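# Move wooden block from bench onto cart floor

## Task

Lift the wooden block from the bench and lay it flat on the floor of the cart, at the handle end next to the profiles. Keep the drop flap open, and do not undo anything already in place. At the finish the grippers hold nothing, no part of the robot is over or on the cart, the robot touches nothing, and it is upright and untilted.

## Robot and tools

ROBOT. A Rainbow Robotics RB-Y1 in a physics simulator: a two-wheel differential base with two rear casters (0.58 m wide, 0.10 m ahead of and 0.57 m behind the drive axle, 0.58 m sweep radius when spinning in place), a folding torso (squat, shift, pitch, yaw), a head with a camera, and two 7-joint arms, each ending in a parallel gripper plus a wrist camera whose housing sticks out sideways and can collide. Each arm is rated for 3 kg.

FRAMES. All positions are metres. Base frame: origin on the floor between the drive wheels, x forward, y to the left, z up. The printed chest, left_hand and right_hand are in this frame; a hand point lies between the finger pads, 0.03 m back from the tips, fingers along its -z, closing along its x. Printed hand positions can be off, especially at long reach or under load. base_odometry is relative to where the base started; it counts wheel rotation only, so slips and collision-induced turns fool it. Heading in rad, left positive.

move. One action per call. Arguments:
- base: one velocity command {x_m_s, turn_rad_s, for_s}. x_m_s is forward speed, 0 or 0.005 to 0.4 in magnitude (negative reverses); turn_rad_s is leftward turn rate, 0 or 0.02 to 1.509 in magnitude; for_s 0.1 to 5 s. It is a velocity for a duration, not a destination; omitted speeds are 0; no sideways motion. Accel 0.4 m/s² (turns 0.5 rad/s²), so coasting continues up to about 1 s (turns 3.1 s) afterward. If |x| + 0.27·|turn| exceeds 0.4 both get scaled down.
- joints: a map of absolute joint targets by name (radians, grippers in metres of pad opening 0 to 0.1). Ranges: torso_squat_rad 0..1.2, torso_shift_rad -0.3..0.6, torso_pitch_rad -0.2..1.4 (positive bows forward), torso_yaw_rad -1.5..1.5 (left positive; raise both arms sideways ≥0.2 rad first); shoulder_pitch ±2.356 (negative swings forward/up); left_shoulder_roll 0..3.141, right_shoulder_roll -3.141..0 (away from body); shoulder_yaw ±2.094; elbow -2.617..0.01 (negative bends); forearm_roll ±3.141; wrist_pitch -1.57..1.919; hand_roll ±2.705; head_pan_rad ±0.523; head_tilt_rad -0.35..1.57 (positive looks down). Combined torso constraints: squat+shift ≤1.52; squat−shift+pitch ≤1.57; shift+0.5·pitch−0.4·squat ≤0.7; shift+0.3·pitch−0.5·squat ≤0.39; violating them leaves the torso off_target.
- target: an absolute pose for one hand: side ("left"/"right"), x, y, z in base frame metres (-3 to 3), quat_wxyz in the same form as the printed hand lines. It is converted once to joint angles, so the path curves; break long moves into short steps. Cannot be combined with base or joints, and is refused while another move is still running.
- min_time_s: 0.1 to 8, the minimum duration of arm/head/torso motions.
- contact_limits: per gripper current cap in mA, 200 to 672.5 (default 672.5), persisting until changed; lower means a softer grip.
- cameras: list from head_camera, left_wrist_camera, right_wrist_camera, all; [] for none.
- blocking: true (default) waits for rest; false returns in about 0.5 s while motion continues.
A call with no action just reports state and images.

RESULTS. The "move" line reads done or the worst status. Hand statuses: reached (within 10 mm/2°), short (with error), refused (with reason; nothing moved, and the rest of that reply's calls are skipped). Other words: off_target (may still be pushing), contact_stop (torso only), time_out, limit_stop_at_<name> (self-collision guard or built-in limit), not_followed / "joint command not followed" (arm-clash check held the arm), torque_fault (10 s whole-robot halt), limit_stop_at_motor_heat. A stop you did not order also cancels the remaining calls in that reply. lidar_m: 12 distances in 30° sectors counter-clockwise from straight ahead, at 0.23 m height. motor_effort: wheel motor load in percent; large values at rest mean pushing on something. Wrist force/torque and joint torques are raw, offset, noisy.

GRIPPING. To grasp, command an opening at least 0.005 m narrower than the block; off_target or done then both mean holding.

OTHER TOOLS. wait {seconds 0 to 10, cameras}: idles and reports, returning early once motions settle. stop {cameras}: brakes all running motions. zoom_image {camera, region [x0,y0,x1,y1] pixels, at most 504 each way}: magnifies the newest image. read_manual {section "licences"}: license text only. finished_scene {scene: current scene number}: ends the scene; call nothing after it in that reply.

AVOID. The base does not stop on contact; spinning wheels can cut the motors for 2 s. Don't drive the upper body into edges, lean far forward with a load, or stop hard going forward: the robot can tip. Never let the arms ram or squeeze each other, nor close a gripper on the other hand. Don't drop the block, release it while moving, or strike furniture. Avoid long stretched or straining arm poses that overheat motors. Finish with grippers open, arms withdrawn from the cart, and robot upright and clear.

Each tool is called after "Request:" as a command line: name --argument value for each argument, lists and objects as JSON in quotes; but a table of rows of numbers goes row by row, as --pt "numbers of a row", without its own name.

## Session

Request:
move --joints '{"head_tilt_rad": 0.6, "head_pan_rad": 0.5}' --cameras '["head_camera"]'

Request:
move --joints '{"head_tilt_rad": 0.75, "head_pan_rad": -0.2}' --cameras '["head_camera"]'

Scene clock: 1.00 s.
Joint torques (N m): left_arm=[-1.56 -0.75 0.68 -0.48 -0.13 -0.55 -0.13] | right_arm=[-3.64 -0.59 -0.78 -1.41 0.04 -0.56 0]
External joint torques (N m): left_arm=[-0.17 -0.9 0.67 0.08 -0.14 -0.13 -0.12] | right_arm=[-0.04 0.53 -0.73 0.22 -0.02 0.03 -0.02]
Motor temperatures (°C): left_arm=[30 28 31 35 34 32 37] | right_arm=[33 30 31 30 35 36 34]
Wrist force (N): left_arm=[-0.1 1.3 -7.8] | right_arm=[-2.6 0.9 -4.7]
Wrist torque (N m): left_arm=[-0.30 0.15 0.11] | right_arm=[-0.08 -0.10 -0.10]
Wrist force, peak (N): left_arm=[0.1 1.6 -7.9] | right_arm=[-2.9 0.8 -5.4]
move: done
base_odometry: x=+0.000 y=+0.000 heading=+0.000
lidar_m: 0.74 1.04 1.57 4.56 1.51 1.06 1.01 1.09 1.44 3.61 1.10 0.79
base_status: not commanded
joint_positions: torso_squat_rad=+0.350 torso_shift_rad=+0.000 torso_pitch_rad=+0.000 torso_yaw_rad=+0.000 left_shoulder_pitch_rad=+0.037 left_shoulder_roll_rad=+0.004 left_shoulder_yaw_rad=-0.043 left_elbow_rad=-0.196 left_forearm_roll_rad=-0.014 left_wrist_pitch_rad=+0.002 left_hand_roll_rad=+0.027 left_gripper_m=+0.099 right_shoulder_pitch_rad=-0.040 right_shoulder_roll_rad=-0.021 right_shoulder_yaw_rad=-0.018 right_elbow_rad=-0.235 right_forearm_roll_rad=+0.049 right_wrist_pitch_rad=-0.014 right_hand_roll_rad=+0.035 right_gripper_m=+0.099 head_pan_rad=+0.500 head_tilt_rad=+0.600
joint_status: all done
wheel_motors_off: 0
motor_effort: left_wheel=+0(1) right_wheel=+0(2)
chest: x=-0.2280 y=+0.0001 z=+1.2475 quat_wxyz=(+1.000, +0.000, +0.000, +0.000) (m; base frame)
left_hand: x=-0.1598 y=+0.2200 z=+0.5653 quat_wxyz=(+0.997, +0.000, -0.079, -0.009) (m; base frame)
right_hand: x=-0.0823 y=-0.2360 z=+0.5770 quat_wxyz=(+0.989, -0.016, -0.142, +0.041) (m; base frame)
pictures: head_camera
camera_calibration:
head_camera: T_world_to_cam=[[0.480762, -0.876288, -0.0314125, 0.143715], [-0.465904, -0.224934, -0.855767, 1.19443], [0.742833, 0.426055, -0.516406, 0.845605], [0, 0, 0, 1]] pos_world=[-0.140746, 0.0343292, 1.46335]

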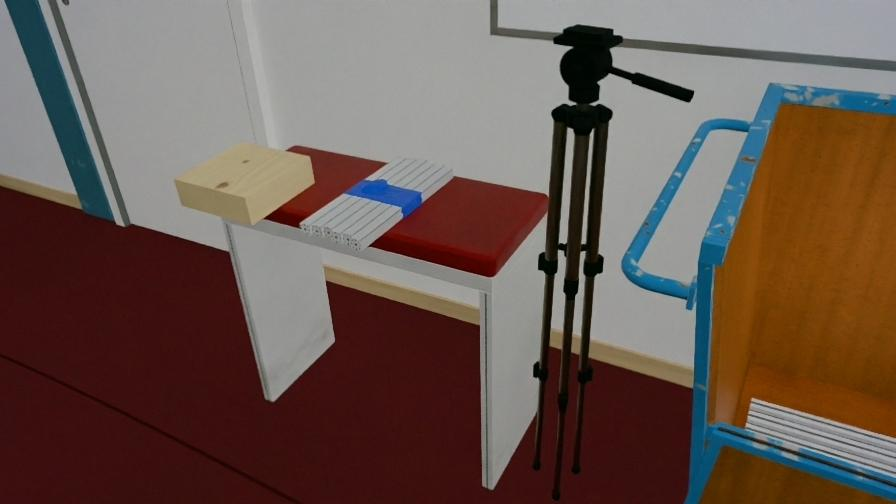

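Scene clock: 2.13 s.
Joint torques (N m): left_arm=[-1.92 -0.78 0.76 -0.45 -0.13 -0.71 -0.03] | right_arm=[-3.36 -0.19 -0.68 -1.44 -0.07 -0.5 -0.1]
External joint torques (N m): left_arm=[-0.54 -0.92 0.75 0.1 -0.13 -0.28 -0.02] | right_arm=[0.24 0.93 -0.63 0.19 -0.13 0.1 -0.11]
Motor temperatures (°C): left_arm=[30 28 31 35 34 32 37] | right_arm=[33 30 31 30 35 36 34]
Wrist force (N): left_arm=[-0.3 1.2 -7.5] | right_arm=[-2.4 1.3 -5.1]
Wrist torque (N m): left_arm=[-0.27 0.08 0.10] | right_arm=[-0.12 -0.06 -0.10]
Wrist force, peak (N): left_arm=[-0.7 1.3 -8.3] | right_arm=[-2.9 1.1 -5.3]
move: done
base_odometry: x=+0.000 y=+0.000 heading=+0.000
lidar_m: 0.75 1.03 1.56 4.58 1.52 1.08 1.02 1.07 1.44 3.61 1.10 0.79
base_status: not commanded
joint_positions: torso_squat_rad=+0.350 torso_shift_rad=+0.000 torso_pitch_rad=+0.000 torso_yaw_rad=+0.000 left_shoulder_pitch_rad=+0.037 left_shoulder_roll_rad=+0.004 left_shoulder_yaw_rad=-0.043 left_elbow_rad=-0.196 left_forearm_roll_rad=-0.014 left_wrist_pitch_rad=+0.002 left_hand_roll_rad=+0.027 left_gripper_m=+0.099 right_shoulder_pitch_rad=-0.040 right_shoulder_roll_rad=-0.021 right_shoulder_yaw_rad=-0.018 right_elbow_rad=-0.235 right_forearm_roll_rad=+0.049 right_wrist_pitch_rad=-0.014 right_hand_roll_rad=+0.035 right_gripper_m=+0.099 head_pan_rad=-0.200 head_tilt_rad=+0.750
joint_status: all done
wheel_motors_off: 0
motor_effort: left_wheel=+0(1) right_wheel=+0(2)
chest: x=-0.2280 y=+0.0001 z=+1.2475 quat_wxyz=(+1.000, +0.000, +0.000, +0.000) (m; base frame)
left_hand: x=-0.1598 y=+0.2200 z=+0.5653 quat_wxyz=(+0.997, +0.000, -0.079, -0.009) (m; base frame)
right_hand: x=-0.0823 y=-0.2360 z=+0.5770 quat_wxyz=(+0.989, -0.016, -0.142, +0.041) (m; base frame)
pictures: head_camera
camera_calibration:
head_camera: T_world_to_cam=[[-0.201336, -0.97902, -0.0313742, 0.00313594], [-0.620828, 0.152317, -0.769007, 1.03688], [0.757652, -0.13535, -0.63847, 1.0255], [0, 0, 0, 1]] pos_world=[-0.132616, -0.0160627, 1.45221]

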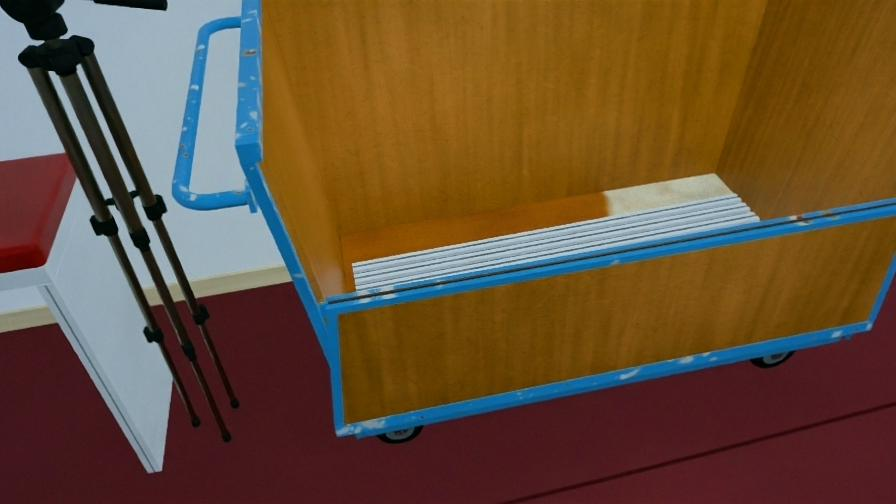

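Request:
move --base '{"turn_rad_s": 0.7, "for_s": 2.05}' --joints '{"torso_squat_rad": 0.8, "torso_pitch_rad": 0.3, "left_shoulder_roll_rad": 0.3, "right_shoulder_pitch_rad": 0.1, "right_shoulder_roll_rad": -0.1, "right_shoulder_yaw_rad": 0.03, "right_elbow_rad": -1.66, "right_forearm_roll_rad": -3.05, "right_wrist_pitch_rad": 0.305, "right_hand_roll_rad": 0.0, "head_pan_rad": -0.25, "head_tilt_rad": 0.45}' --cameras '[]'

Request:
move --base '{"x_m_s": 0.36, "for_s": 4.04}' --cameras '[]'

Request:
move --base '{"turn_rad_s": -0.7, "for_s": 2.05}' --cameras '["head_camera"]'

Scene clock: 11.73 s.
Joint torques (N m): left_arm=[6.36 6.55 1.42 2.81 -0.14 -0.03 0.07] | right_arm=[-2.11 -2.41 -0.48 -9.79 -0.19 1.85 -0.4]
External joint torques (N m): left_arm=[-0.97 -1.69 0.69 -0.03 -0.17 -0.25 0.06] | right_arm=[1.28 -0.92 0.57 -0.4 0.13 -0.04 -0.35]
Motor temperatures (°C): left_arm=[30 28 31 35 34 32 37] | right_arm=[33 30 31 30 35 36 34]
Wrist force (N): left_arm=[1.9 -0.6 -7.7] | right_arm=[5.0 -0.5 0.6]
Wrist torque (N m): left_arm=[-0.13 0.23 0.05] | right_arm=[0.01 0.30 -0.03]
Wrist force, peak (N): left_arm=[0.6 -0.4 -8.6] | right_arm=[-4.2 0.8 -4.7]
move: done
base_odometry: x=+0.000 y=+0.000 heading=+1.446
lidar_m: 3.88 1.72 1.12 1.02 1.03 1.28 2.59 1.29 0.85 0.75 1.07 1.57
base_status: done (sent for 2.07 of 2.07 s)
joint_positions: torso_squat_rad=+0.800 torso_shift_rad=+0.000 torso_pitch_rad=+0.300 torso_yaw_rad=+0.000 left_shoulder_pitch_rad=+0.037 left_shoulder_roll_rad=+0.300 left_shoulder_yaw_rad=-0.043 left_elbow_rad=-0.196 left_forearm_roll_rad=-0.014 left_wrist_pitch_rad=+0.002 left_hand_roll_rad=+0.027 left_gripper_m=+0.099 right_shoulder_pitch_rad=+0.100 right_shoulder_roll_rad=-0.100 right_shoulder_yaw_rad=+0.030 right_elbow_rad=-1.660 right_forearm_roll_rad=-3.050 right_wrist_pitch_rad=+0.305 right_hand_roll_rad=+0.000 right_gripper_m=+0.099 head_pan_rad=-0.250 head_tilt_rad=+0.450
joint_status: all done
wheel_motors_off: 0
motor_effort: left_wheel=+2(34) right_wheel=+18(54)
chest: x=-0.1366 y=+0.0001 z=+1.0638 quat_wxyz=(+0.989, +0.000, +0.149, +0.000) (m; base frame)
left_hand: x=-0.2650 y=+0.4416 z=+0.4237 quat_wxyz=(+0.986, +0.141, +0.073, -0.047) (m; base frame)
right_hand: x=+0.2743 y=-0.2350 z=+0.7663 quat_wxyz=(+0.085, +0.703, -0.042, -0.705) (m; base frame)
pictures: none
No camera images: "cameras" was empty.

Scene clock: 17.03 s.
Joint torques (N m): left_arm=[7.19 6.75 1.76 2.88 0.03 -0.01 0.08] | right_arm=[-3.37 -2.31 -0.53 -9.8 -0.18 1.9 -0.29]
External joint torques (N m): left_arm=[-0.13 -1.48 1.03 0.04 0 -0.23 0.07] | right_arm=[0.01 -0.81 0.52 -0.42 0.14 0.01 -0.24]
Motor temperatures (°C): left_arm=[30 28 31 35 34 32 37] | right_arm=[33 30 31 30 35 37 34]
Wrist force (N): left_arm=[2.0 -0.7 -7.4] | right_arm=[4.3 -0.9 1.1]
Wrist torque (N m): left_arm=[-0.17 0.26 0.08] | right_arm=[0.02 0.23 -0.03]
Wrist force, peak (N): left_arm=[2.1 -0.3 -8.3] | right_arm=[5.2 -0.6 1.1]
move: done
base_odometry: x=+0.180 y=+1.441 heading=+1.447
lidar_m: 3.37 2.11 1.35 1.23 1.26 1.56 3.17 1.31 1.15 0.73 1.30 1.63
base_status: done (sent for 4.03 of 4.03 s)
joint_positions: torso_squat_rad=+0.800 torso_shift_rad=+0.000 torso_pitch_rad=+0.300 torso_yaw_rad=+0.000 left_shoulder_pitch_rad=+0.037 left_shoulder_roll_rad=+0.300 left_shoulder_yaw_rad=-0.043 left_elbow_rad=-0.196 left_forearm_roll_rad=-0.014 left_wrist_pitch_rad=+0.002 left_hand_roll_rad=+0.027 left_gripper_m=+0.099 right_shoulder_pitch_rad=+0.100 right_shoulder_roll_rad=-0.100 right_shoulder_yaw_rad=+0.030 right_elbow_rad=-1.660 right_forearm_roll_rad=-3.050 right_wrist_pitch_rad=+0.305 right_hand_roll_rad=+0.000 right_gripper_m=+0.099 head_pan_rad=-0.250 head_tilt_rad=+0.450
joint_status: not commanded
wheel_motors_off: 0
motor_effort: left_wheel=+13(40) right_wheel=-12(50)
chest: x=-0.1365 y=+0.0001 z=+1.0638 quat_wxyz=(+0.989, +0.000, +0.149, +0.000) (m; base frame)
left_hand: x=-0.2649 y=+0.4416 z=+0.4237 quat_wxyz=(+0.986, +0.141, +0.073, -0.047) (m; base frame)
right_hand: x=+0.2742 y=-0.2351 z=+0.7661 quat_wxyz=(+0.085, +0.703, -0.042, -0.705) (m; base frame)
pictures: none
No camera images: "cameras" was empty.

Scene clock: 20.83 s.
Joint torques (N m): left_arm=[6.68 6.87 1.75 2.92 -0.08 0.08 -0.09] | right_arm=[-3.21 -2.24 -0.52 -9.83 -0.11 1.86 -0.21]
External joint torques (N m): left_arm=[-0.65 -1.36 1.02 0.09 -0.1 -0.14 -0.11] | right_arm=[0.17 -0.74 0.53 -0.44 0.2 -0.03 -0.17]
Motor temperatures (°C): left_arm=[30 28 31 35 34 32 37] | right_arm=[33 30 31 30 35 37 34]
Wrist force (N): left_arm=[2.1 -0.3 -7.2] | right_arm=[4.5 -0.6 0.7]
Wrist torque (N m): left_arm=[-0.18 0.28 0.02] | right_arm=[0.03 0.25 -0.01]
Wrist force, peak (N): left_arm=[2.4 -0.5 -8.0] | right_arm=[5.5 -0.7 1.4]
move: done
base_odometry: x=+0.180 y=+1.441 heading=+0.001
lidar_m: 0.71 1.35 1.76 4.16 1.82 1.30 1.24 1.29 1.72 2.39 1.11 1.20
base_status: done (sent for 2.07 of 2.07 s)
joint_positions: torso_squat_rad=+0.800 torso_shift_rad=+0.000 torso_pitch_rad=+0.300 torso_yaw_rad=+0.000 left_shoulder_pitch_rad=+0.037 left_shoulder_roll_rad=+0.300 left_shoulder_yaw_rad=-0.043 left_elbow_rad=-0.196 left_forearm_roll_rad=-0.014 left_wrist_pitch_rad=+0.002 left_hand_roll_rad=+0.027 left_gripper_m=+0.099 right_shoulder_pitch_rad=+0.100 right_shoulder_roll_rad=-0.100 right_shoulder_yaw_rad=+0.030 right_elbow_rad=-1.660 right_forearm_roll_rad=-3.050 right_wrist_pitch_rad=+0.305 right_hand_roll_rad=+0.000 right_gripper_m=+0.099 head_pan_rad=-0.250 head_tilt_rad=+0.450
joint_status: not commanded
wheel_motors_off: 0
motor_effort: left_wheel=+20(38) right_wheel=+2(43)
chest: x=-0.1365 y=+0.0001 z=+1.0638 quat_wxyz=(+0.989, +0.000, +0.149, +0.000) (m; base frame)
left_hand: x=-0.2650 y=+0.4416 z=+0.4237 quat_wxyz=(+0.986, +0.141, +0.073, -0.047) (m; base frame)
right_hand: x=+0.2742 y=-0.2351 z=+0.7661 quat_wxyz=(+0.085, +0.703, -0.042, -0.705) (m; base frame)
pictures: head_camera
camera_calibration:
head_camera: T_world_to_cam=[[-0.239265, -0.970056, 0.0417606, -0.0665147], [-0.621308, 0.119911, -0.774337, 0.983308], [0.746143, -0.211218, -0.631394, 0.7754], [0, 0, 0, 1]] pos_world=[0.0164633, -0.0186541, 1.25377]

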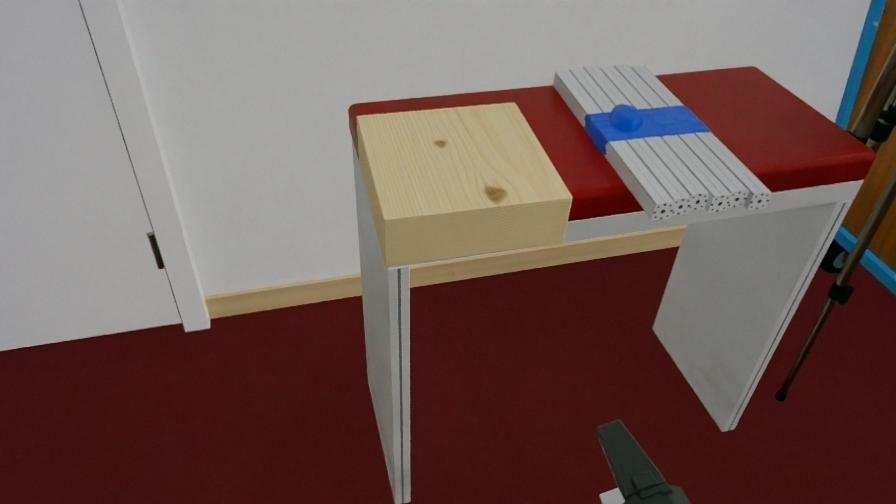

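Request:
move --target '{"side": "right", "x": 0.285, "y": -0.225, "z": 0.764, "quat_wxyz": [0.0, 0.7071, 0.0, -0.7071]}' --cameras '[]'

Request:
move --base '{"x_m_s": 0.2, "for_s": 1.6}' --cameras '["head_camera", "right_wrist_camera"]'

Scene clock: 24.17 s.
Joint torques (N m): left_arm=[6.66 6.37 1.01 2.92 -0.1 -0.04 -0.02] | right_arm=[-4.45 0.59 -1.67 -9.78 -0.39 2.12 -0.09]
External joint torques (N m): left_arm=[-0.67 -1.86 0.28 0.08 -0.12 -0.27 -0.04] | right_arm=[-0.28 0.69 -1.58 -0.34 -0.14 0.2 -0.04]
Motor temperatures (°C): left_arm=[30 28 31 35 34 32 37] | right_arm=[33 30 31 30 35 37 34]
Wrist force (N): left_arm=[2.1 0.1 -7.0] | right_arm=[4.8 0.2 -0.1]
Wrist torque (N m): left_arm=[-0.23 0.28 0.09] | right_arm=[0.00 0.29 -0.02]
Wrist force, peak (N): left_arm=[1.8 0.4 -8.2] | right_arm=[5.1 -1.1 0.9]
move: done
base_odometry: x=+0.180 y=+1.441 heading=+0.001
lidar_m: 0.71 1.36 1.76 4.16 1.82 1.29 1.23 1.28 1.73 2.41 1.12 1.20
base_status: not commanded
joint_positions: torso_squat_rad=+0.800 torso_shift_rad=+0.000 torso_pitch_rad=+0.300 torso_yaw_rad=+0.000 left_shoulder_pitch_rad=+0.037 left_shoulder_roll_rad=+0.300 left_shoulder_yaw_rad=-0.043 left_elbow_rad=-0.196 left_forearm_roll_rad=-0.014 left_wrist_pitch_rad=+0.002 left_hand_roll_rad=+0.027 left_gripper_m=+0.099 right_shoulder_pitch_rad=+0.061 right_shoulder_roll_rad=-0.006 right_shoulder_yaw_rad=+0.009 right_elbow_rad=-1.621 right_forearm_roll_rad=-3.110 right_wrist_pitch_rad=+0.307 right_hand_roll_rad=-0.039 right_gripper_m=+0.099 head_pan_rad=-0.250 head_tilt_rad=+0.450
joint_status: all done
wheel_motors_off: 0
motor_effort: left_wheel=+20(21) right_wheel=+1(3)
chest: x=-0.1365 y=+0.0001 z=+1.0638 quat_wxyz=(+0.989, +0.000, +0.149, +0.000) (m; base frame)
left_hand: x=-0.2650 y=+0.4416 z=+0.4237 quat_wxyz=(+0.986, +0.141, +0.073, -0.047) (m; base frame)
right_hand: x=+0.2849 y=-0.2248 z=+0.7640 quat_wxyz=(+0.000, +0.707, +0.000, -0.707) (m; base frame)
right_hand_status: reached (checked arc, planned for 0.4 s): 0 mm and 0.0 deg off.
pictures: none
No camera images: "cameras" was empty.

Scene clock: 26.67 s.
Joint torques (N m): left_arm=[6.67 6.71 1.6 2.82 -0.1 0.03 -0.03] | right_arm=[-3.87 0.04 -2.23 -9.84 -0.39 2.01 -0.22]
External joint torques (N m): left_arm=[-0.66 -1.52 0.87 -0.01 -0.12 -0.2 -0.04] | right_arm=[0.3 0.14 -2.14 -0.4 -0.14 0.09 -0.17]
Motor temperatures (°C): left_arm=[30 28 31 35 34 32 37] | right_arm=[33 30 31 31 35 37 34]
Wrist force (N): left_arm=[1.7 0.4 -7.3] | right_arm=[5.0 0.3 0.3]
Wrist torque (N m): left_arm=[-0.27 0.24 0.06] | right_arm=[-0.02 0.31 -0.04]
Wrist force, peak (N): left_arm=[1.9 -0.2 -8.2] | right_arm=[5.5 0.4 0.6]
move: done
base_odometry: x=+0.500 y=+1.441 heading=+0.000
lidar_m: 0.43 0.98 1.36 3.51 2.29 1.62 1.54 1.63 2.17 1.35 0.95 0.40
base_status: done (sent for 1.6 of 1.6 s)
joint_positions: torso_squat_rad=+0.800 torso_shift_rad=+0.000 torso_pitch_rad=+0.300 torso_yaw_rad=+0.000 left_shoulder_pitch_rad=+0.037 left_shoulder_roll_rad=+0.300 left_shoulder_yaw_rad=-0.043 left_elbow_rad=-0.196 left_forearm_roll_rad=-0.014 left_wrist_pitch_rad=+0.002 left_hand_roll_rad=+0.027 left_gripper_m=+0.099 right_shoulder_pitch_rad=+0.061 right_shoulder_roll_rad=-0.006 right_shoulder_yaw_rad=+0.009 right_elbow_rad=-1.621 right_forearm_roll_rad=-3.110 right_wrist_pitch_rad=+0.307 right_hand_roll_rad=-0.039 right_gripper_m=+0.099 head_pan_rad=-0.250 head_tilt_rad=+0.450
joint_status: not commanded
wheel_motors_off: 0
motor_effort: left_wheel=-7(50) right_wheel=+8(39)
chest: x=-0.1365 y=+0.0001 z=+1.0638 quat_wxyz=(+0.989, +0.000, +0.149, +0.000) (m; base frame)
left_hand: x=-0.2649 y=+0.4416 z=+0.4237 quat_wxyz=(+0.986, +0.141, +0.073, -0.047) (m; base frame)
right_hand: x=+0.2850 y=-0.2248 z=+0.7640 quat_wxyz=(+0.000, +0.707, +0.000, -0.707) (m; base frame)
pictures: head_camera, right_wrist_camera
camera_calibration:
head_camera: T_world_to_cam=[[-0.239265, -0.970056, 0.0417606, -0.0665147], [-0.621308, 0.119911, -0.774337, 0.983308], [0.746143, -0.211218, -0.631394, 0.7754], [0, 0, 0, 1]] pos_world=[0.0164633, -0.0186541, 1.25377]
right_wrist_camera: T_world_to_cam=[[0.026531, 0.0288787, 0.999231, -0.765666], [-0.506326, -0.861489, 0.0383416, -0.0516119], [0.861934, -0.506954, -0.00823414, -0.281103], [0, 0, 0, 1]] pos_world=[0.236474, -0.164858, 0.764741]

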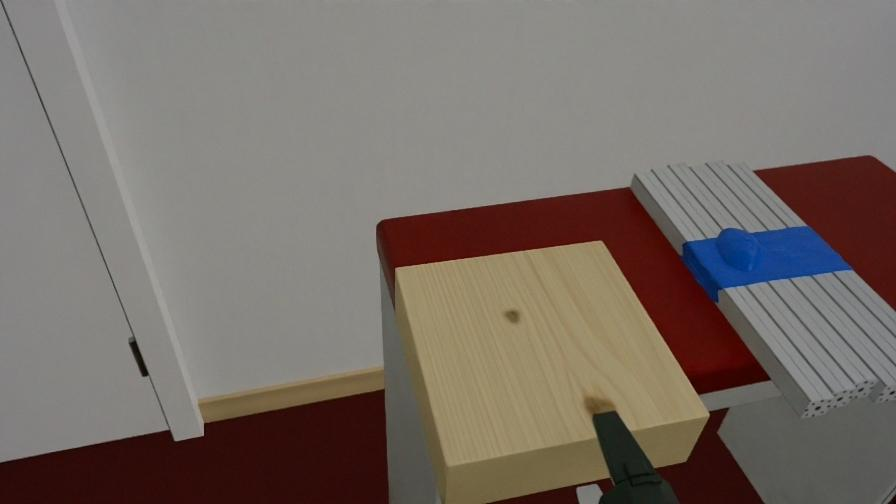

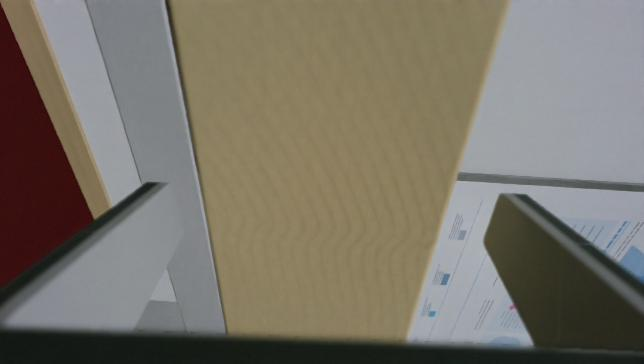

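Request:
move --target '{"side": "right", "x": 0.285, "y": -0.215, "z": 0.762, "quat_wxyz": [0.0, 0.7071, 0.0, -0.7071]}' --cameras '[]'

Request:
move --base '{"x_m_s": 0.1, "for_s": 0.58}' --cameras '["head_camera"]'

Request:
move --joints '{"right_gripper_m": 0.065}' --cameras '["head_camera"]'

Request:
move --joints '{"torso_squat_rad": 0.7}' --min_time_s 1 --cameras '["head_camera"]'

Scene clock: 30.60 s.
Joint torques (N m): left_arm=[6.53 6.8 1.74 2.71 -0.05 0.03 0.07] | right_arm=[-4.56 1.51 -0.28 -9.71 -0.4 2.01 -0.3]
External joint torques (N m): left_arm=[-0.8 -1.43 1.01 -0.12 -0.07 -0.19 0.06] | right_arm=[-0.33 1.29 -0.33 -0.29 -0.17 0.09 -0.25]
Motor temperatures (°C): left_arm=[30 28 31 35 34 32 37] | right_arm=[33 30 31 31 35 37 34]
Wrist force (N): left_arm=[1.9 0.2 -7.1] | right_arm=[4.4 0.3 1.1]
Wrist torque (N m): left_arm=[-0.26 0.24 0.03] | right_arm=[-0.02 0.25 -0.02]
Wrist force, peak (N): left_arm=[2.5 -0.1 -7.9] | right_arm=[5.5 1.9 0.8]
move: done
base_odometry: x=+0.500 y=+1.441 heading=+0.000
lidar_m: 0.44 0.99 1.36 3.50 2.31 1.64 1.55 1.62 2.15 1.36 0.94 0.40
base_status: not commanded
joint_positions: torso_squat_rad=+0.800 torso_shift_rad=+0.000 torso_pitch_rad=+0.300 torso_yaw_rad=+0.000 left_shoulder_pitch_rad=+0.037 left_shoulder_roll_rad=+0.300 left_shoulder_yaw_rad=-0.043 left_elbow_rad=-0.196 left_forearm_roll_rad=-0.014 left_wrist_pitch_rad=+0.002 left_hand_roll_rad=+0.027 left_gripper_m=+0.099 right_shoulder_pitch_rad=+0.058 right_shoulder_roll_rad=+0.000 right_shoulder_yaw_rad=+0.029 right_elbow_rad=-1.612 right_forearm_roll_rad=-3.141 right_wrist_pitch_rad=+0.313 right_hand_roll_rad=+0.003 right_gripper_m=+0.099 head_pan_rad=-0.250 head_tilt_rad=+0.450
joint_status: all done
wheel_motors_off: 0
motor_effort: left_wheel=-8(8) right_wheel=+9(10)
chest: x=-0.1365 y=+0.0001 z=+1.0638 quat_wxyz=(+0.989, +0.000, +0.149, +0.000) (m; base frame)
left_hand: x=-0.2649 y=+0.4416 z=+0.4237 quat_wxyz=(+0.986, +0.141, +0.073, -0.047) (m; base frame)
right_hand: x=+0.2849 y=-0.2153 z=+0.7620 quat_wxyz=(+0.003, +0.707, +0.003, -0.707) (m; base frame)
right_hand_status: reached (checked arc, planned for 0.2 s): 0 mm and 0.5 deg off.
pictures: none
No camera images: "cameras" was empty.

Scene clock: 31.73 s.
Joint torques (N m): left_arm=[7 6.5 1.4 2.77 -0.06 -0.02 0.03] | right_arm=[-4.2 1.61 -0.51 -9.47 -0.46 1.42 -0.04]
External joint torques (N m): left_arm=[-0.33 -1.73 0.67 -0.06 -0.09 -0.25 0.02] | right_arm=[0.03 1.4 -0.57 -0.05 -0.23 -0.5 0.01]
Motor temperatures (°C): left_arm=[30 28 31 35 34 32 37] | right_arm=[33 30 31 31 35 37 34]
Wrist force (N): left_arm=[1.8 -0.2 -6.9] | right_arm=[3.1 -0.1 6.5]
Wrist torque (N m): left_arm=[-0.23 0.21 0.05] | right_arm=[-0.12 0.44 -0.07]
Wrist force, peak (N): left_arm=[2.0 -0.5 -7.9] | right_arm=[-1.1 0.3 12.5]
move: done
base_odometry: x=+0.556 y=+1.441 heading=+0.000
lidar_m: 0.41 0.93 1.27 3.29 2.39 1.69 1.61 1.68 2.24 1.39 0.93 0.35
base_status: done (sent for 0.57 of 0.57 s)
joint_positions: torso_squat_rad=+0.800 torso_shift_rad=+0.000 torso_pitch_rad=+0.300 torso_yaw_rad=+0.000 left_shoulder_pitch_rad=+0.037 left_shoulder_roll_rad=+0.300 left_shoulder_yaw_rad=-0.043 left_elbow_rad=-0.196 left_forearm_roll_rad=-0.014 left_wrist_pitch_rad=+0.002 left_hand_roll_rad=+0.027 left_gripper_m=+0.099 right_shoulder_pitch_rad=+0.058 right_shoulder_roll_rad=+0.000 right_shoulder_yaw_rad=+0.029 right_elbow_rad=-1.612 right_forearm_roll_rad=-3.141 right_wrist_pitch_rad=+0.313 right_hand_roll_rad=+0.003 right_gripper_m=+0.099 head_pan_rad=-0.250 head_tilt_rad=+0.450
joint_status: not commanded
wheel_motors_off: 0
motor_effort: left_wheel=-8(26) right_wheel=+10(32)
chest: x=-0.1365 y=+0.0001 z=+1.0638 quat_wxyz=(+0.989, +0.000, +0.149, +0.000) (m; base frame)
left_hand: x=-0.2649 y=+0.4416 z=+0.4237 quat_wxyz=(+0.986, +0.141, +0.073, -0.047) (m; base frame)
right_hand: x=+0.2849 y=-0.2153 z=+0.7621 quat_wxyz=(+0.003, +0.707, +0.003, -0.707) (m; base frame)
pictures: head_camera
camera_calibration:
head_camera: T_world_to_cam=[[-0.239265, -0.970056, 0.0417606, -0.0665386], [-0.621308, 0.119911, -0.774337, 0.983246], [0.746143, -0.211218, -0.631394, 0.775475], [0, 0, 0, 1]] pos_world=[0.0163633, -0.0186541, 1.25377]

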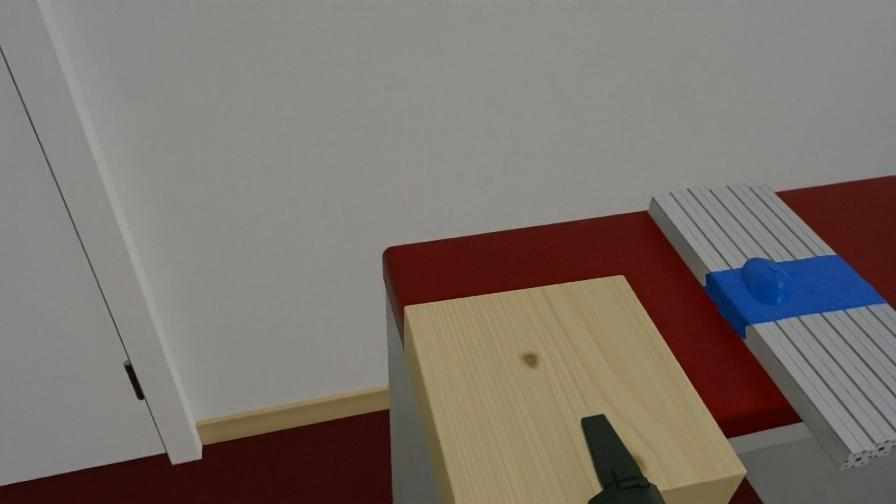

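Scene clock: 32.60 s.
Joint torques (N m): left_arm=[6.82 6.44 1.35 2.81 -0.15 0.04 -0.03] | right_arm=[-4.28 1.36 -0.53 -9.56 -0.3 1.49 -0.27]
External joint torques (N m): left_arm=[-0.51 -1.79 0.62 -0.02 -0.18 -0.18 -0.05] | right_arm=[-0.04 1.15 -0.59 -0.14 -0.07 -0.43 -0.22]
Motor temperatures (°C): left_arm=[30 28 31 35 34 32 37] | right_arm=[33 30 31 31 35 37 34]
Wrist force (N): left_arm=[1.6 -0.4 -7.3] | right_arm=[4.5 -0.2 2.6]
Wrist torque (N m): left_arm=[-0.16 0.19 0.07] | right_arm=[0.00 0.55 -0.14]
Wrist force, peak (N): left_arm=[1.7 -1.1 -7.9] | right_arm=[3.7 -0.2 6.4]
move: off_target
base_odometry: x=+0.556 y=+1.441 heading=+0.000
lidar_m: 0.42 0.92 1.30 3.31 2.38 1.69 1.62 1.67 2.23 1.39 0.92 0.35
base_status: not commanded
joint_positions: torso_squat_rad=+0.800 torso_shift_rad=+0.000 torso_pitch_rad=+0.300 torso_yaw_rad=+0.000 left_shoulder_pitch_rad=+0.037 left_shoulder_roll_rad=+0.300 left_shoulder_yaw_rad=-0.043 left_elbow_rad=-0.196 left_forearm_roll_rad=-0.014 left_wrist_pitch_rad=+0.002 left_hand_roll_rad=+0.027 left_gripper_m=+0.099 right_shoulder_pitch_rad=+0.058 right_shoulder_roll_rad=+0.000 right_shoulder_yaw_rad=+0.029 right_elbow_rad=-1.612 right_forearm_roll_rad=-3.141 right_wrist_pitch_rad=+0.313 right_hand_roll_rad=+0.003 right_gripper_m=+0.075 head_pan_rad=-0.250 head_tilt_rad=+0.450
joint_status: right_gripper_m off_target (ended at +0.075, target +0.065)
wheel_motors_off: 0
motor_effort: left_wheel=-9(9) right_wheel=+11(11)
chest: x=-0.1365 y=+0.0001 z=+1.0638 quat_wxyz=(+0.989, +0.000, +0.149, +0.000) (m; base frame)
left_hand: x=-0.2649 y=+0.4416 z=+0.4237 quat_wxyz=(+0.986, +0.141, +0.073, -0.047) (m; base frame)
right_hand: x=+0.2849 y=-0.2153 z=+0.7621 quat_wxyz=(+0.003, +0.707, +0.003, -0.707) (m; base frame)
pictures: head_camera
camera_calibration:
head_camera: T_world_to_cam=[[-0.239265, -0.970056, 0.0417606, -0.0665386], [-0.621308, 0.119911, -0.774337, 0.983246], [0.746143, -0.211218, -0.631394, 0.775475], [0, 0, 0, 1]] pos_world=[0.0163633, -0.0186541, 1.25377]

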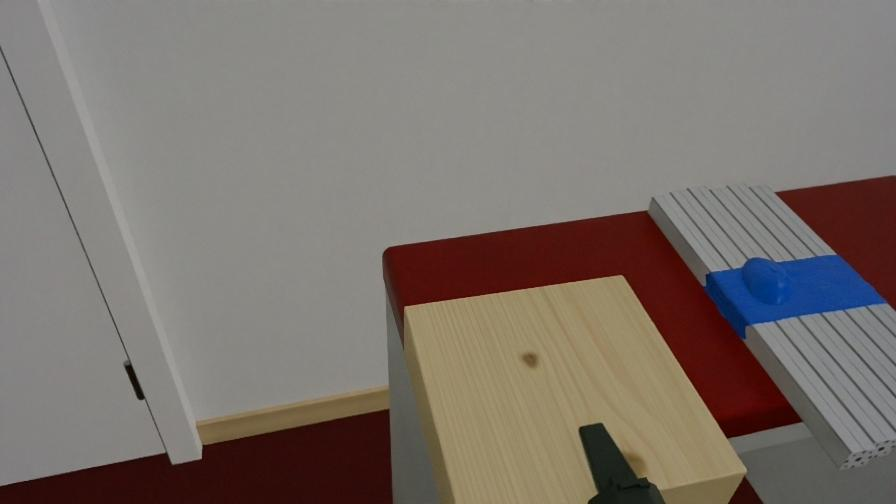

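Scene clock: 33.87 s.
Joint torques (N m): left_arm=[7.08 6.52 1.48 2.82 -0.02 0.13 -0.1] | right_arm=[-12.27 1.31 -0.3 -22.18 -0.33 8.9 -0.02]
External joint torques (N m): left_arm=[-0.27 -1.72 0.75 -0.02 -0.05 -0.1 -0.12] | right_arm=[-8.11 1.1 -0.35 -12.78 -0.11 6.99 0.03]
Motor temperatures (°C): left_arm=[30 28 31 35 34 32 37] | right_arm=[33 30 31 31 35 37 34]
Wrist force (N): left_arm=[1.9 -0.4 -7.8] | right_arm=[26.4 -0.4 0.0]
Wrist torque (N m): left_arm=[-0.21 0.27 0.06] | right_arm=[-0.03 -1.61 0.15]
Wrist force, peak (N): left_arm=[1.9 -0.2 -8.3] | right_arm=[28.3 -0.5 0.2]
move: done
base_odometry: x=+0.556 y=+1.441 heading=+0.000
lidar_m: 0.42 0.92 1.28 3.30 2.38 1.69 1.60 1.68 2.25 1.41 0.93 0.35
base_status: not commanded
joint_positions: torso_squat_rad=+0.700 torso_shift_rad=+0.000 torso_pitch_rad=+0.301 torso_yaw_rad=+0.000 left_shoulder_pitch_rad=+0.037 left_shoulder_roll_rad=+0.300 left_shoulder_yaw_rad=-0.043 left_elbow_rad=-0.196 left_forearm_roll_rad=-0.014 left_wrist_pitch_rad=+0.002 left_hand_roll_rad=+0.027 left_gripper_m=+0.099 right_shoulder_pitch_rad=+0.060 right_shoulder_roll_rad=+0.000 right_shoulder_yaw_rad=+0.029 right_elbow_rad=-1.608 right_forearm_roll_rad=-3.141 right_wrist_pitch_rad=+0.311 right_hand_roll_rad=+0.003 right_gripper_m=+0.074 head_pan_rad=-0.250 head_tilt_rad=+0.450
joint_status: all done
wheel_motors_off: 0
motor_effort: left_wheel=-8(9) right_wheel=+9(11)
chest: x=-0.1361 y=+0.0000 z=+1.1114 quat_wxyz=(+0.989, +0.000, +0.150, +0.000) (m; base frame)
left_hand: x=-0.2650 y=+0.4416 z=+0.4715 quat_wxyz=(+0.986, +0.141, +0.073, -0.047) (m; base frame)
right_hand: x=+0.2840 y=-0.2156 z=+0.8067 quat_wxyz=(+0.003, +0.704, +0.003, -0.710) (m; base frame)
pictures: head_camera
camera_calibration:
head_camera: T_world_to_cam=[[-0.239306, -0.97004, 0.041891, -0.0685474], [-0.62195, 0.120016, -0.773805, 1.01972], [0.745594, -0.21123, -0.632037, 0.805867], [0, 0, 0, 1]] pos_world=[0.0169627, -0.0186537, 1.30128]

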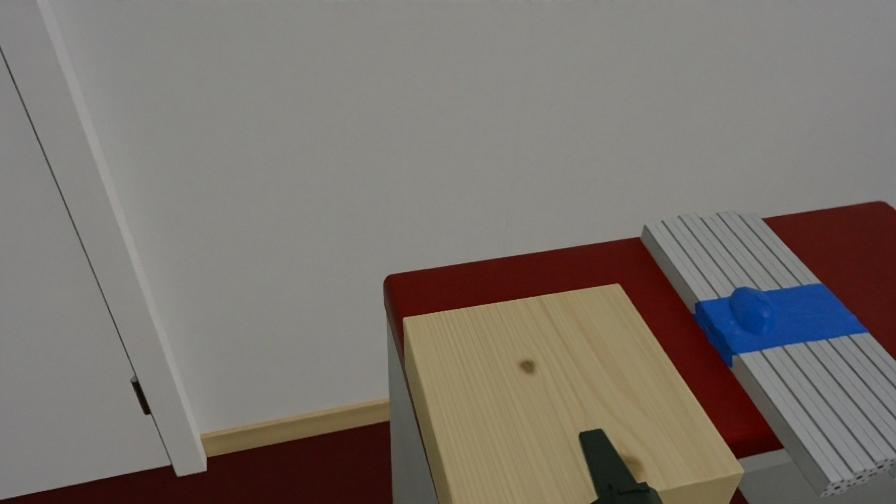

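Request:
move --base '{"x_m_s": -0.3, "for_s": 1.5}' --cameras '[]'

Request:
move --base '{"turn_rad_s": -0.6, "for_s": 2.9}' --cameras '[]'

Request:
move --base '{"x_m_s": 0.36, "for_s": 4.83}' --cameras '["head_camera"]'

Scene clock: 45.33 s.
Joint torques (N m): left_arm=[6.22 6.57 1.61 2.84 0.01 0.1 0] | right_arm=[-14.4 1.3 -0.43 -22.88 -0.33 9.15 -0.1]
External joint torques (N m): left_arm=[-1.13 -1.67 0.88 0 -0.02 -0.13 -0.01] | right_arm=[-10.24 1.09 -0.49 -13.48 -0.1 7.23 -0.05]
Motor temperatures (°C): left_arm=[30 28 31 35 34 32 37] | right_arm=[34 30 31 32 35 38 34]
Wrist force (N): left_arm=[1.8 0.5 -7.5] | right_arm=[26.1 0.2 0.0]
Wrist torque (N m): left_arm=[-0.29 0.27 0.07] | right_arm=[-0.02 -1.55 0.15]
Wrist force, peak (N): left_arm=[1.5 -0.6 -8.5] | right_arm=[27.8 1.1 -0.5]
move: done
base_odometry: x=+0.106 y=+1.441 heading=-0.002
lidar_m: 0.78 1.43 1.87 4.17 1.72 1.22 1.16 1.21 1.63 4.07 1.17 1.20
base_status: done (sent for 1.5 of 1.5 s)
joint_positions: torso_squat_rad=+0.700 torso_shift_rad=+0.000 torso_pitch_rad=+0.301 torso_yaw_rad=+0.000 left_shoulder_pitch_rad=+0.037 left_shoulder_roll_rad=+0.300 left_shoulder_yaw_rad=-0.043 left_elbow_rad=-0.196 left_forearm_roll_rad=-0.014 left_wrist_pitch_rad=+0.002 left_hand_roll_rad=+0.027 left_gripper_m=+0.099 right_shoulder_pitch_rad=+0.060 right_shoulder_roll_rad=+0.000 right_shoulder_yaw_rad=+0.029 right_elbow_rad=-1.608 right_forearm_roll_rad=-3.141 right_wrist_pitch_rad=+0.311 right_hand_roll_rad=+0.003 right_gripper_m=+0.074 head_pan_rad=-0.250 head_tilt_rad=+0.450
joint_status: not commanded
wheel_motors_off: 0
motor_effort: left_wheel=-14(28) right_wheel=+14(50)
chest: x=-0.1362 y=+0.0000 z=+1.1115 quat_wxyz=(+0.989, +0.000, +0.150, +0.000) (m; base frame)
left_hand: x=-0.2651 y=+0.4417 z=+0.4715 quat_wxyz=(+0.986, +0.141, +0.073, -0.047) (m; base frame)
right_hand: x=+0.2838 y=-0.2157 z=+0.8066 quat_wxyz=(+0.003, +0.704, +0.003, -0.710) (m; base frame)
pictures: none
No camera images: "cameras" was empty.

Scene clock: 49.77 s.
Joint torques (N m): left_arm=[6.17 6.76 1.78 2.98 -0.04 -0.01 -0.12] | right_arm=[-14.49 1.26 -0.31 -22.75 -0.53 9.04 0.05]
External joint torques (N m): left_arm=[-1.18 -1.47 1.05 0.13 -0.07 -0.24 -0.13] | right_arm=[-10.33 1.05 -0.36 -13.36 -0.3 7.12 0.1]
Motor temperatures (°C): left_arm=[30 28 31 35 34 32 37] | right_arm=[34 30 31 33 35 38 34]
Wrist force (N): left_arm=[1.6 -0.3 -7.5] | right_arm=[26.5 -0.6 0.0]
Wrist torque (N m): left_arm=[-0.17 0.24 0.09] | right_arm=[-0.11 -1.55 0.14]
Wrist force, peak (N): left_arm=[2.4 -0.2 -8.1] | right_arm=[27.4 -0.1 -0.5]
move: done
base_odometry: x=+0.106 y=+1.441 heading=-1.741
lidar_m: 2.55 1.48 1.17 0.79 1.37 1.66 3.08 2.18 1.33 1.16 1.17 1.39
base_status: done (sent for 2.9 of 2.9 s)
joint_positions: torso_squat_rad=+0.700 torso_shift_rad=+0.000 torso_pitch_rad=+0.301 torso_yaw_rad=+0.000 left_shoulder_pitch_rad=+0.037 left_shoulder_roll_rad=+0.300 left_shoulder_yaw_rad=-0.043 left_elbow_rad=-0.196 left_forearm_roll_rad=-0.014 left_wrist_pitch_rad=+0.002 left_hand_roll_rad=+0.027 left_gripper_m=+0.099 right_shoulder_pitch_rad=+0.060 right_shoulder_roll_rad=+0.000 right_shoulder_yaw_rad=+0.029 right_elbow_rad=-1.608 right_forearm_roll_rad=-3.141 right_wrist_pitch_rad=+0.311 right_hand_roll_rad=+0.003 right_gripper_m=+0.074 head_pan_rad=-0.250 head_tilt_rad=+0.450
joint_status: not commanded
wheel_motors_off: 0
motor_effort: left_wheel=+17(53) right_wheel=+4(48)
chest: x=-0.1362 y=+0.0000 z=+1.1115 quat_wxyz=(+0.989, +0.000, +0.150, +0.000) (m; base frame)
left_hand: x=-0.2651 y=+0.4417 z=+0.4715 quat_wxyz=(+0.986, +0.141, +0.073, -0.047) (m; base frame)
right_hand: x=+0.2838 y=-0.2157 z=+0.8065 quat_wxyz=(+0.003, +0.704, +0.003, -0.710) (m; base frame)
pictures: none
No camera images: "cameras" was empty.

Scene clock: 55.87 s.
Joint torques (N m): left_arm=[7.01 6.54 1.42 2.9 0 0.03 0] | right_arm=[-13.59 1.67 -0.5 -22.82 -0.48 9.02 0.05]
External joint torques (N m): left_arm=[-0.34 -1.7 0.69 0.06 -0.03 -0.2 -0.02] | right_arm=[-9.43 1.46 -0.56 -13.42 -0.25 7.1 0.1]
Motor temperatures (°C): left_arm=[30 28 31 35 34 32 37] | right_arm=[34 30 31 33 35 39 34]
Wrist force (N): left_arm=[1.4 -0.5 -7.6] | right_arm=[26.9 -0.1 -0.2]
Wrist torque (N m): left_arm=[-0.12 0.20 0.04] | right_arm=[-0.05 -1.57 0.15]
Wrist force, peak (N): left_arm=[2.0 -0.3 -8.3] | right_arm=[28.0 -0.5 -0.6]
move: done
base_odometry: x=-0.189 y=-0.274 heading=-1.742
lidar_m: 1.71 3.32 1.11 0.98 0.98 1.40 3.89 1.51 0.91 0.79 0.79 0.95
base_status: done (sent for 4.83 of 4.83 s)
joint_positions: torso_squat_rad=+0.700 torso_shift_rad=+0.000 torso_pitch_rad=+0.301 torso_yaw_rad=+0.000 left_shoulder_pitch_rad=+0.037 left_shoulder_roll_rad=+0.300 left_shoulder_yaw_rad=-0.043 left_elbow_rad=-0.196 left_forearm_roll_rad=-0.014 left_wrist_pitch_rad=+0.002 left_hand_roll_rad=+0.027 left_gripper_m=+0.099 right_shoulder_pitch_rad=+0.060 right_shoulder_roll_rad=+0.000 right_shoulder_yaw_rad=+0.029 right_elbow_rad=-1.608 right_forearm_roll_rad=-3.141 right_wrist_pitch_rad=+0.311 right_hand_roll_rad=+0.003 right_gripper_m=+0.074 head_pan_rad=-0.250 head_tilt_rad=+0.450
joint_status: not commanded
wheel_motors_off: 0
motor_effort: left_wheel=-3(49) right_wheel=+3(41)
chest: x=-0.1361 y=+0.0000 z=+1.1114 quat_wxyz=(+0.989, +0.000, +0.150, +0.000) (m; base frame)
left_hand: x=-0.2650 y=+0.4417 z=+0.4715 quat_wxyz=(+0.986, +0.141, +0.073, -0.047) (m; base frame)
right_hand: x=+0.2839 y=-0.2157 z=+0.8065 quat_wxyz=(+0.003, +0.704, +0.003, -0.710) (m; base frame)
pictures: head_camera
camera_calibration:
head_camera: T_world_to_cam=[[-0.23928, -0.970053, 0.0417387, -0.0684468], [-0.621889, 0.120103, -0.773841, 1.01978], [0.745654, -0.211121, -0.632004, 0.805803], [0, 0, 0, 1]] pos_world=[0.0169628, -0.0187538, 1.30128]

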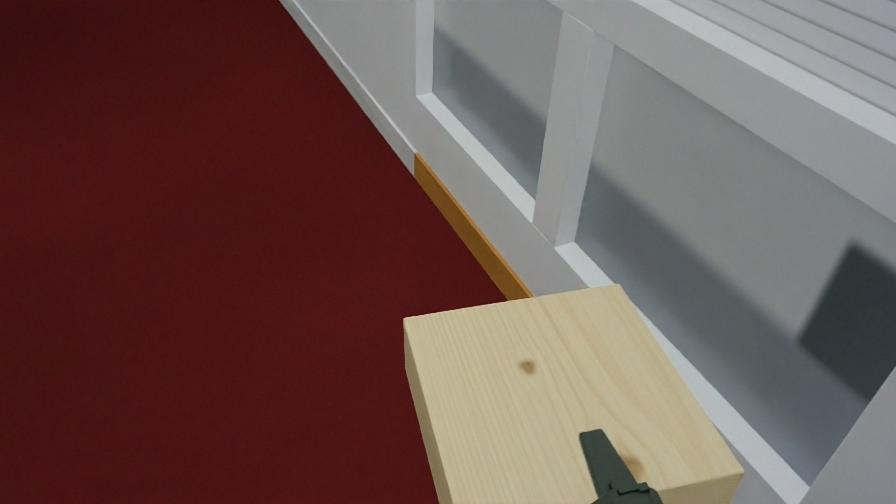

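Request:
move --base '{"turn_rad_s": 0.6, "for_s": 2.9}' --joints '{"torso_squat_rad": 0.5, "torso_shift_rad": 0.2, "torso_pitch_rad": 1.0, "torso_yaw_rad": 0.8, "right_shoulder_pitch_rad": -0.6, "right_shoulder_roll_rad": -0.4, "left_shoulder_roll_rad": 0.35, "head_pan_rad": -0.4, "head_tilt_rad": 0.0}' --min_time_s 3 --cameras '["head_camera"]'

Scene clock: 62.63 s.
Joint torques (N m): left_arm=[14.73 19.5 2.85 6.49 0.04 0.88 -0.09] | right_arm=[-21.5 7.91 6.1 -22.75 0.22 8.4 0.02]
External joint torques (N m): left_arm=[-1.93 -2.33 0.91 -0.04 -0.02 -0.22 -0.13] | right_arm=[-12.35 1.33 2.11 -13.25 0.26 6.64 0.07]
Motor temperatures (°C): left_arm=[30 28 31 35 34 32 37] | right_arm=[34 30 31 34 35 39 34]
Wrist force (N): left_arm=[3.9 -4.0 -4.6] | right_arm=[24.7 8.9 7.0]
Wrist torque (N m): left_arm=[0.10 0.28 0.04] | right_arm=[0.38 -1.47 0.13]
Wrist force, peak (N): left_arm=[3.2 -0.8 -8.1] | right_arm=[26.1 8.8 4.4]
move: done
base_odometry: x=-0.189 y=-0.274 heading=-0.002
lidar_m: 0.98 1.01 1.92 3.63 1.17 0.84 0.78 0.82 1.10 2.75 2.59 1.04
base_status: done (sent for 2.9 of 2.9 s)
joint_positions: torso_squat_rad=+0.500 torso_shift_rad=+0.200 torso_pitch_rad=+1.001 torso_yaw_rad=+0.800 left_shoulder_pitch_rad=+0.037 left_shoulder_roll_rad=+0.350 left_shoulder_yaw_rad=-0.043 left_elbow_rad=-0.196 left_forearm_roll_rad=-0.014 left_wrist_pitch_rad=+0.002 left_hand_roll_rad=+0.027 left_gripper_m=+0.099 right_shoulder_pitch_rad=-0.597 right_shoulder_roll_rad=-0.400 right_shoulder_yaw_rad=+0.028 right_elbow_rad=-1.608 right_forearm_roll_rad=-3.141 right_wrist_pitch_rad=+0.311 right_hand_roll_rad=+0.003 right_gripper_m=+0.074 head_pan_rad=-0.400 head_tilt_rad=+0.000
joint_status: all done
wheel_motors_off: 0
motor_effort: left_wheel=-5(41) right_wheel=+17(40)
chest: x=+0.1549 y=+0.0002 z=+1.0494 quat_wxyz=(+0.808, +0.187, +0.442, +0.342) (m; base frame)
left_hand: x=-0.5418 y=+0.3805 z=+0.9551 quat_wxyz=(+0.804, +0.334, +0.438, +0.223) (m; base frame)
right_hand: x=+0.5760 y=+0.2609 z=+0.7169 quat_wxyz=(+0.113, +0.679, +0.406, -0.602) (m; base frame)
pictures: head_camera
camera_calibration:
head_camera: T_world_to_cam=[[0.198511, -0.9132, -0.355891, 0.355146], [-0.81776, 0.0458301, -0.573732, 0.978747], [0.540243, 0.404926, -0.737681, 0.603638], [0, 0, 0, 1]] pos_world=[0.403768, 0.0350347, 1.13322]

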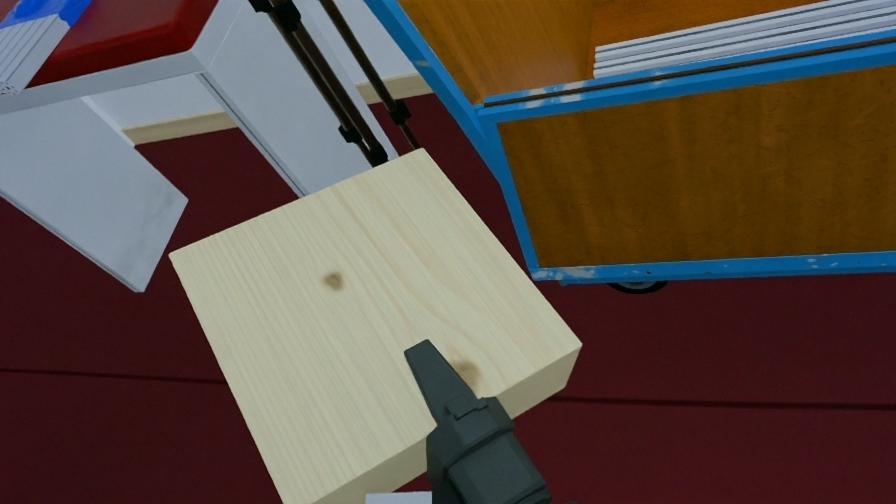

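Request:
move --base '{"x_m_s": 0.2, "for_s": 2.2}' --joints '{"right_shoulder_pitch_rad": 1.178, "right_shoulder_roll_rad": -1.375, "right_shoulder_yaw_rad": -1.089, "right_elbow_rad": -2.488, "right_forearm_roll_rad": -2.954, "right_wrist_pitch_rad": 0.323, "right_hand_roll_rad": -0.8, "head_pan_rad": -0.5, "head_tilt_rad": 0.15}' --min_time_s 2.3 --cameras '["head_camera"]'

Request:
move --target '{"side": "right", "x": 0.42, "y": 0.05, "z": 0.75, "quat_wxyz": [0.5365, 0.4607, 0.4607, -0.5365]}' --cameras '["head_camera"]'

Scene clock: 69.90 s.
Joint torques (N m): left_arm=[15.49 18.98 2.66 6.44 -0.08 1.01 0.1] | right_arm=[-3.92 2.15 -8.51 -17.81 -2.39 6.22 -0.08]
External joint torques (N m): left_arm=[-1.17 -2.86 0.73 -0.09 -0.14 -0.09 0.06] | right_arm=[-4.31 -1.06 -3.74 -10.55 -1.83 4.93 -0.03]
Motor temperatures (°C): left_arm=[31 28 31 35 34 32 37] | right_arm=[34 30 31 34 35 39 34]
Wrist force (N): left_arm=[3.6 -2.7 -5.0] | right_arm=[25.9 -0.3 -3.8]
Wrist torque (N m): left_arm=[-0.06 0.29 0.06] | right_arm=[-0.09 -1.51 0.17]
Wrist force, peak (N): left_arm=[5.0 -4.4 -4.6] | right_arm=[29.3 7.1 6.5]
move: done
base_odometry: x=+0.251 y=-0.275 heading=-0.002
lidar_m: 0.54 0.56 1.07 4.61 1.79 1.29 1.23 1.29 1.70 4.27 0.81 0.56
base_status: done (sent for 2.2 of 2.2 s)
joint_positions: torso_squat_rad=+0.500 torso_shift_rad=+0.200 torso_pitch_rad=+1.001 torso_yaw_rad=+0.800 left_shoulder_pitch_rad=+0.037 left_shoulder_roll_rad=+0.350 left_shoulder_yaw_rad=-0.043 left_elbow_rad=-0.196 left_forearm_roll_rad=-0.014 left_wrist_pitch_rad=+0.002 left_hand_roll_rad=+0.027 left_gripper_m=+0.099 right_shoulder_pitch_rad=+1.179 right_shoulder_roll_rad=-1.374 right_shoulder_yaw_rad=-1.088 right_elbow_rad=-2.485 right_forearm_roll_rad=-2.954 right_wrist_pitch_rad=+0.322 right_hand_roll_rad=-0.800 right_gripper_m=+0.074 head_pan_rad=-0.500 head_tilt_rad=+0.150
joint_status: all done
wheel_motors_off: 0
motor_effort: left_wheel=-1(35) right_wheel=+2(36)
chest: x=+0.1548 y=+0.0001 z=+1.0495 quat_wxyz=(+0.808, +0.187, +0.442, +0.342) (m; base frame)
left_hand: x=-0.5419 y=+0.3805 z=+0.9550 quat_wxyz=(+0.804, +0.334, +0.438, +0.223) (m; base frame)
right_hand: x=+0.4204 y=+0.0495 z=+0.7473 quat_wxyz=(+0.555, +0.444, +0.492, -0.502) (m; base frame)
pictures: head_camera
camera_calibration:
head_camera: T_world_to_cam=[[0.144056, -0.950364, -0.275784, 0.282113], [-0.890087, -0.00265607, -0.455783, 0.868423], [0.432427, 0.31113, -0.846289, 0.765384], [0, 0, 0, 1]] pos_world=[0.401359, 0.0322822, 1.12135]

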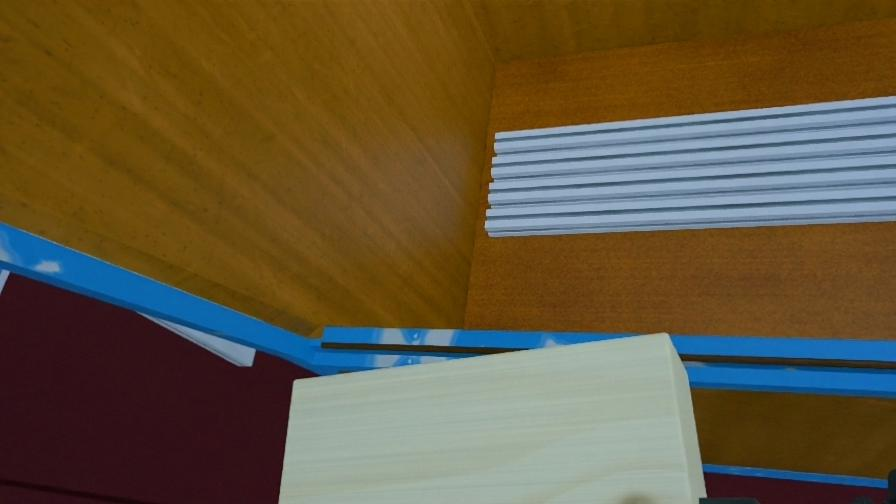

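Scene clock: 70.53 s.
Joint torques (N m): left_arm=[15.41 18.89 2.76 6.37 -0.12 0.75 0.01] | right_arm=[-5.42 1.82 -7.07 -19.03 -1.83 6.76 -0.26]
External joint torques (N m): left_arm=[-1.24 -2.94 0.82 -0.16 -0.18 -0.36 -0.03] | right_arm=[-6.6 -1.21 -2.79 -11.31 -1.43 5.48 -0.21]
Motor temperatures (°C): left_arm=[31 28 31 35 34 32 37] | right_arm=[34 30 31 34 35 39 34]
Wrist force (N): left_arm=[4.5 -3.2 -4.0] | right_arm=[26.6 1.7 -3.5]
Wrist torque (N m): left_arm=[0.01 0.36 0.03] | right_arm=[0.07 -1.58 0.16]
Wrist force, peak (N): left_arm=[4.5 -3.7 -4.5] | right_arm=[32.4 0.6 -2.3]
move: done
base_odometry: x=+0.251 y=-0.275 heading=-0.002
lidar_m: 0.54 0.56 1.08 4.61 1.79 1.30 1.22 1.28 1.71 4.27 0.79 0.57
base_status: not commanded
joint_positions: torso_squat_rad=+0.500 torso_shift_rad=+0.200 torso_pitch_rad=+1.001 torso_yaw_rad=+0.800 left_shoulder_pitch_rad=+0.037 left_shoulder_roll_rad=+0.350 left_shoulder_yaw_rad=-0.043 left_elbow_rad=-0.196 left_forearm_roll_rad=-0.014 left_wrist_pitch_rad=+0.002 left_hand_roll_rad=+0.027 left_gripper_m=+0.099 right_shoulder_pitch_rad=+1.144 right_shoulder_roll_rad=-1.318 right_shoulder_yaw_rad=-1.024 right_elbow_rad=-2.564 right_forearm_roll_rad=-2.959 right_wrist_pitch_rad=+0.200 right_hand_roll_rad=-0.766 right_gripper_m=+0.074 head_pan_rad=-0.500 head_tilt_rad=+0.150
joint_status: all done
wheel_motors_off: 0
motor_effort: left_wheel=+1(1) right_wheel=+2(5)
chest: x=+0.1548 y=+0.0001 z=+1.0495 quat_wxyz=(+0.808, +0.187, +0.442, +0.342) (m; base frame)
left_hand: x=-0.5419 y=+0.3805 z=+0.9550 quat_wxyz=(+0.804, +0.334, +0.438, +0.223) (m; base frame)
right_hand: x=+0.4207 y=+0.0489 z=+0.7489 quat_wxyz=(+0.539, +0.455, +0.464, -0.536) (m; base frame)
right_hand_status: reached (checked arc, planned for 0.3 s): 2 mm and 0.9 deg off.
pictures: head_camera
camera_calibration:
head_camera: T_world_to_cam=[[0.144056, -0.950393, -0.275684, 0.281921], [-0.89008, -0.00269951, -0.455796, 0.868347], [0.432441, 0.311041, -0.846315, 0.765485], [0, 0, 0, 1]] pos_world=[0.401259, 0.0321823, 1.12135]

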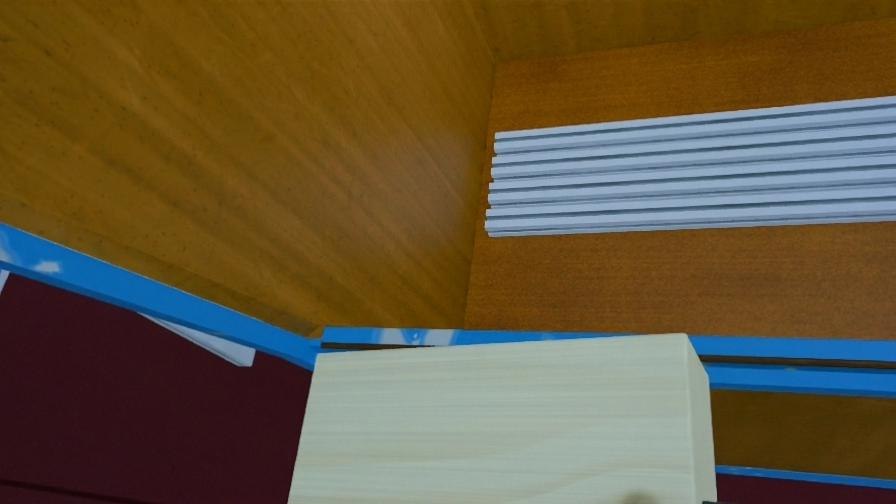

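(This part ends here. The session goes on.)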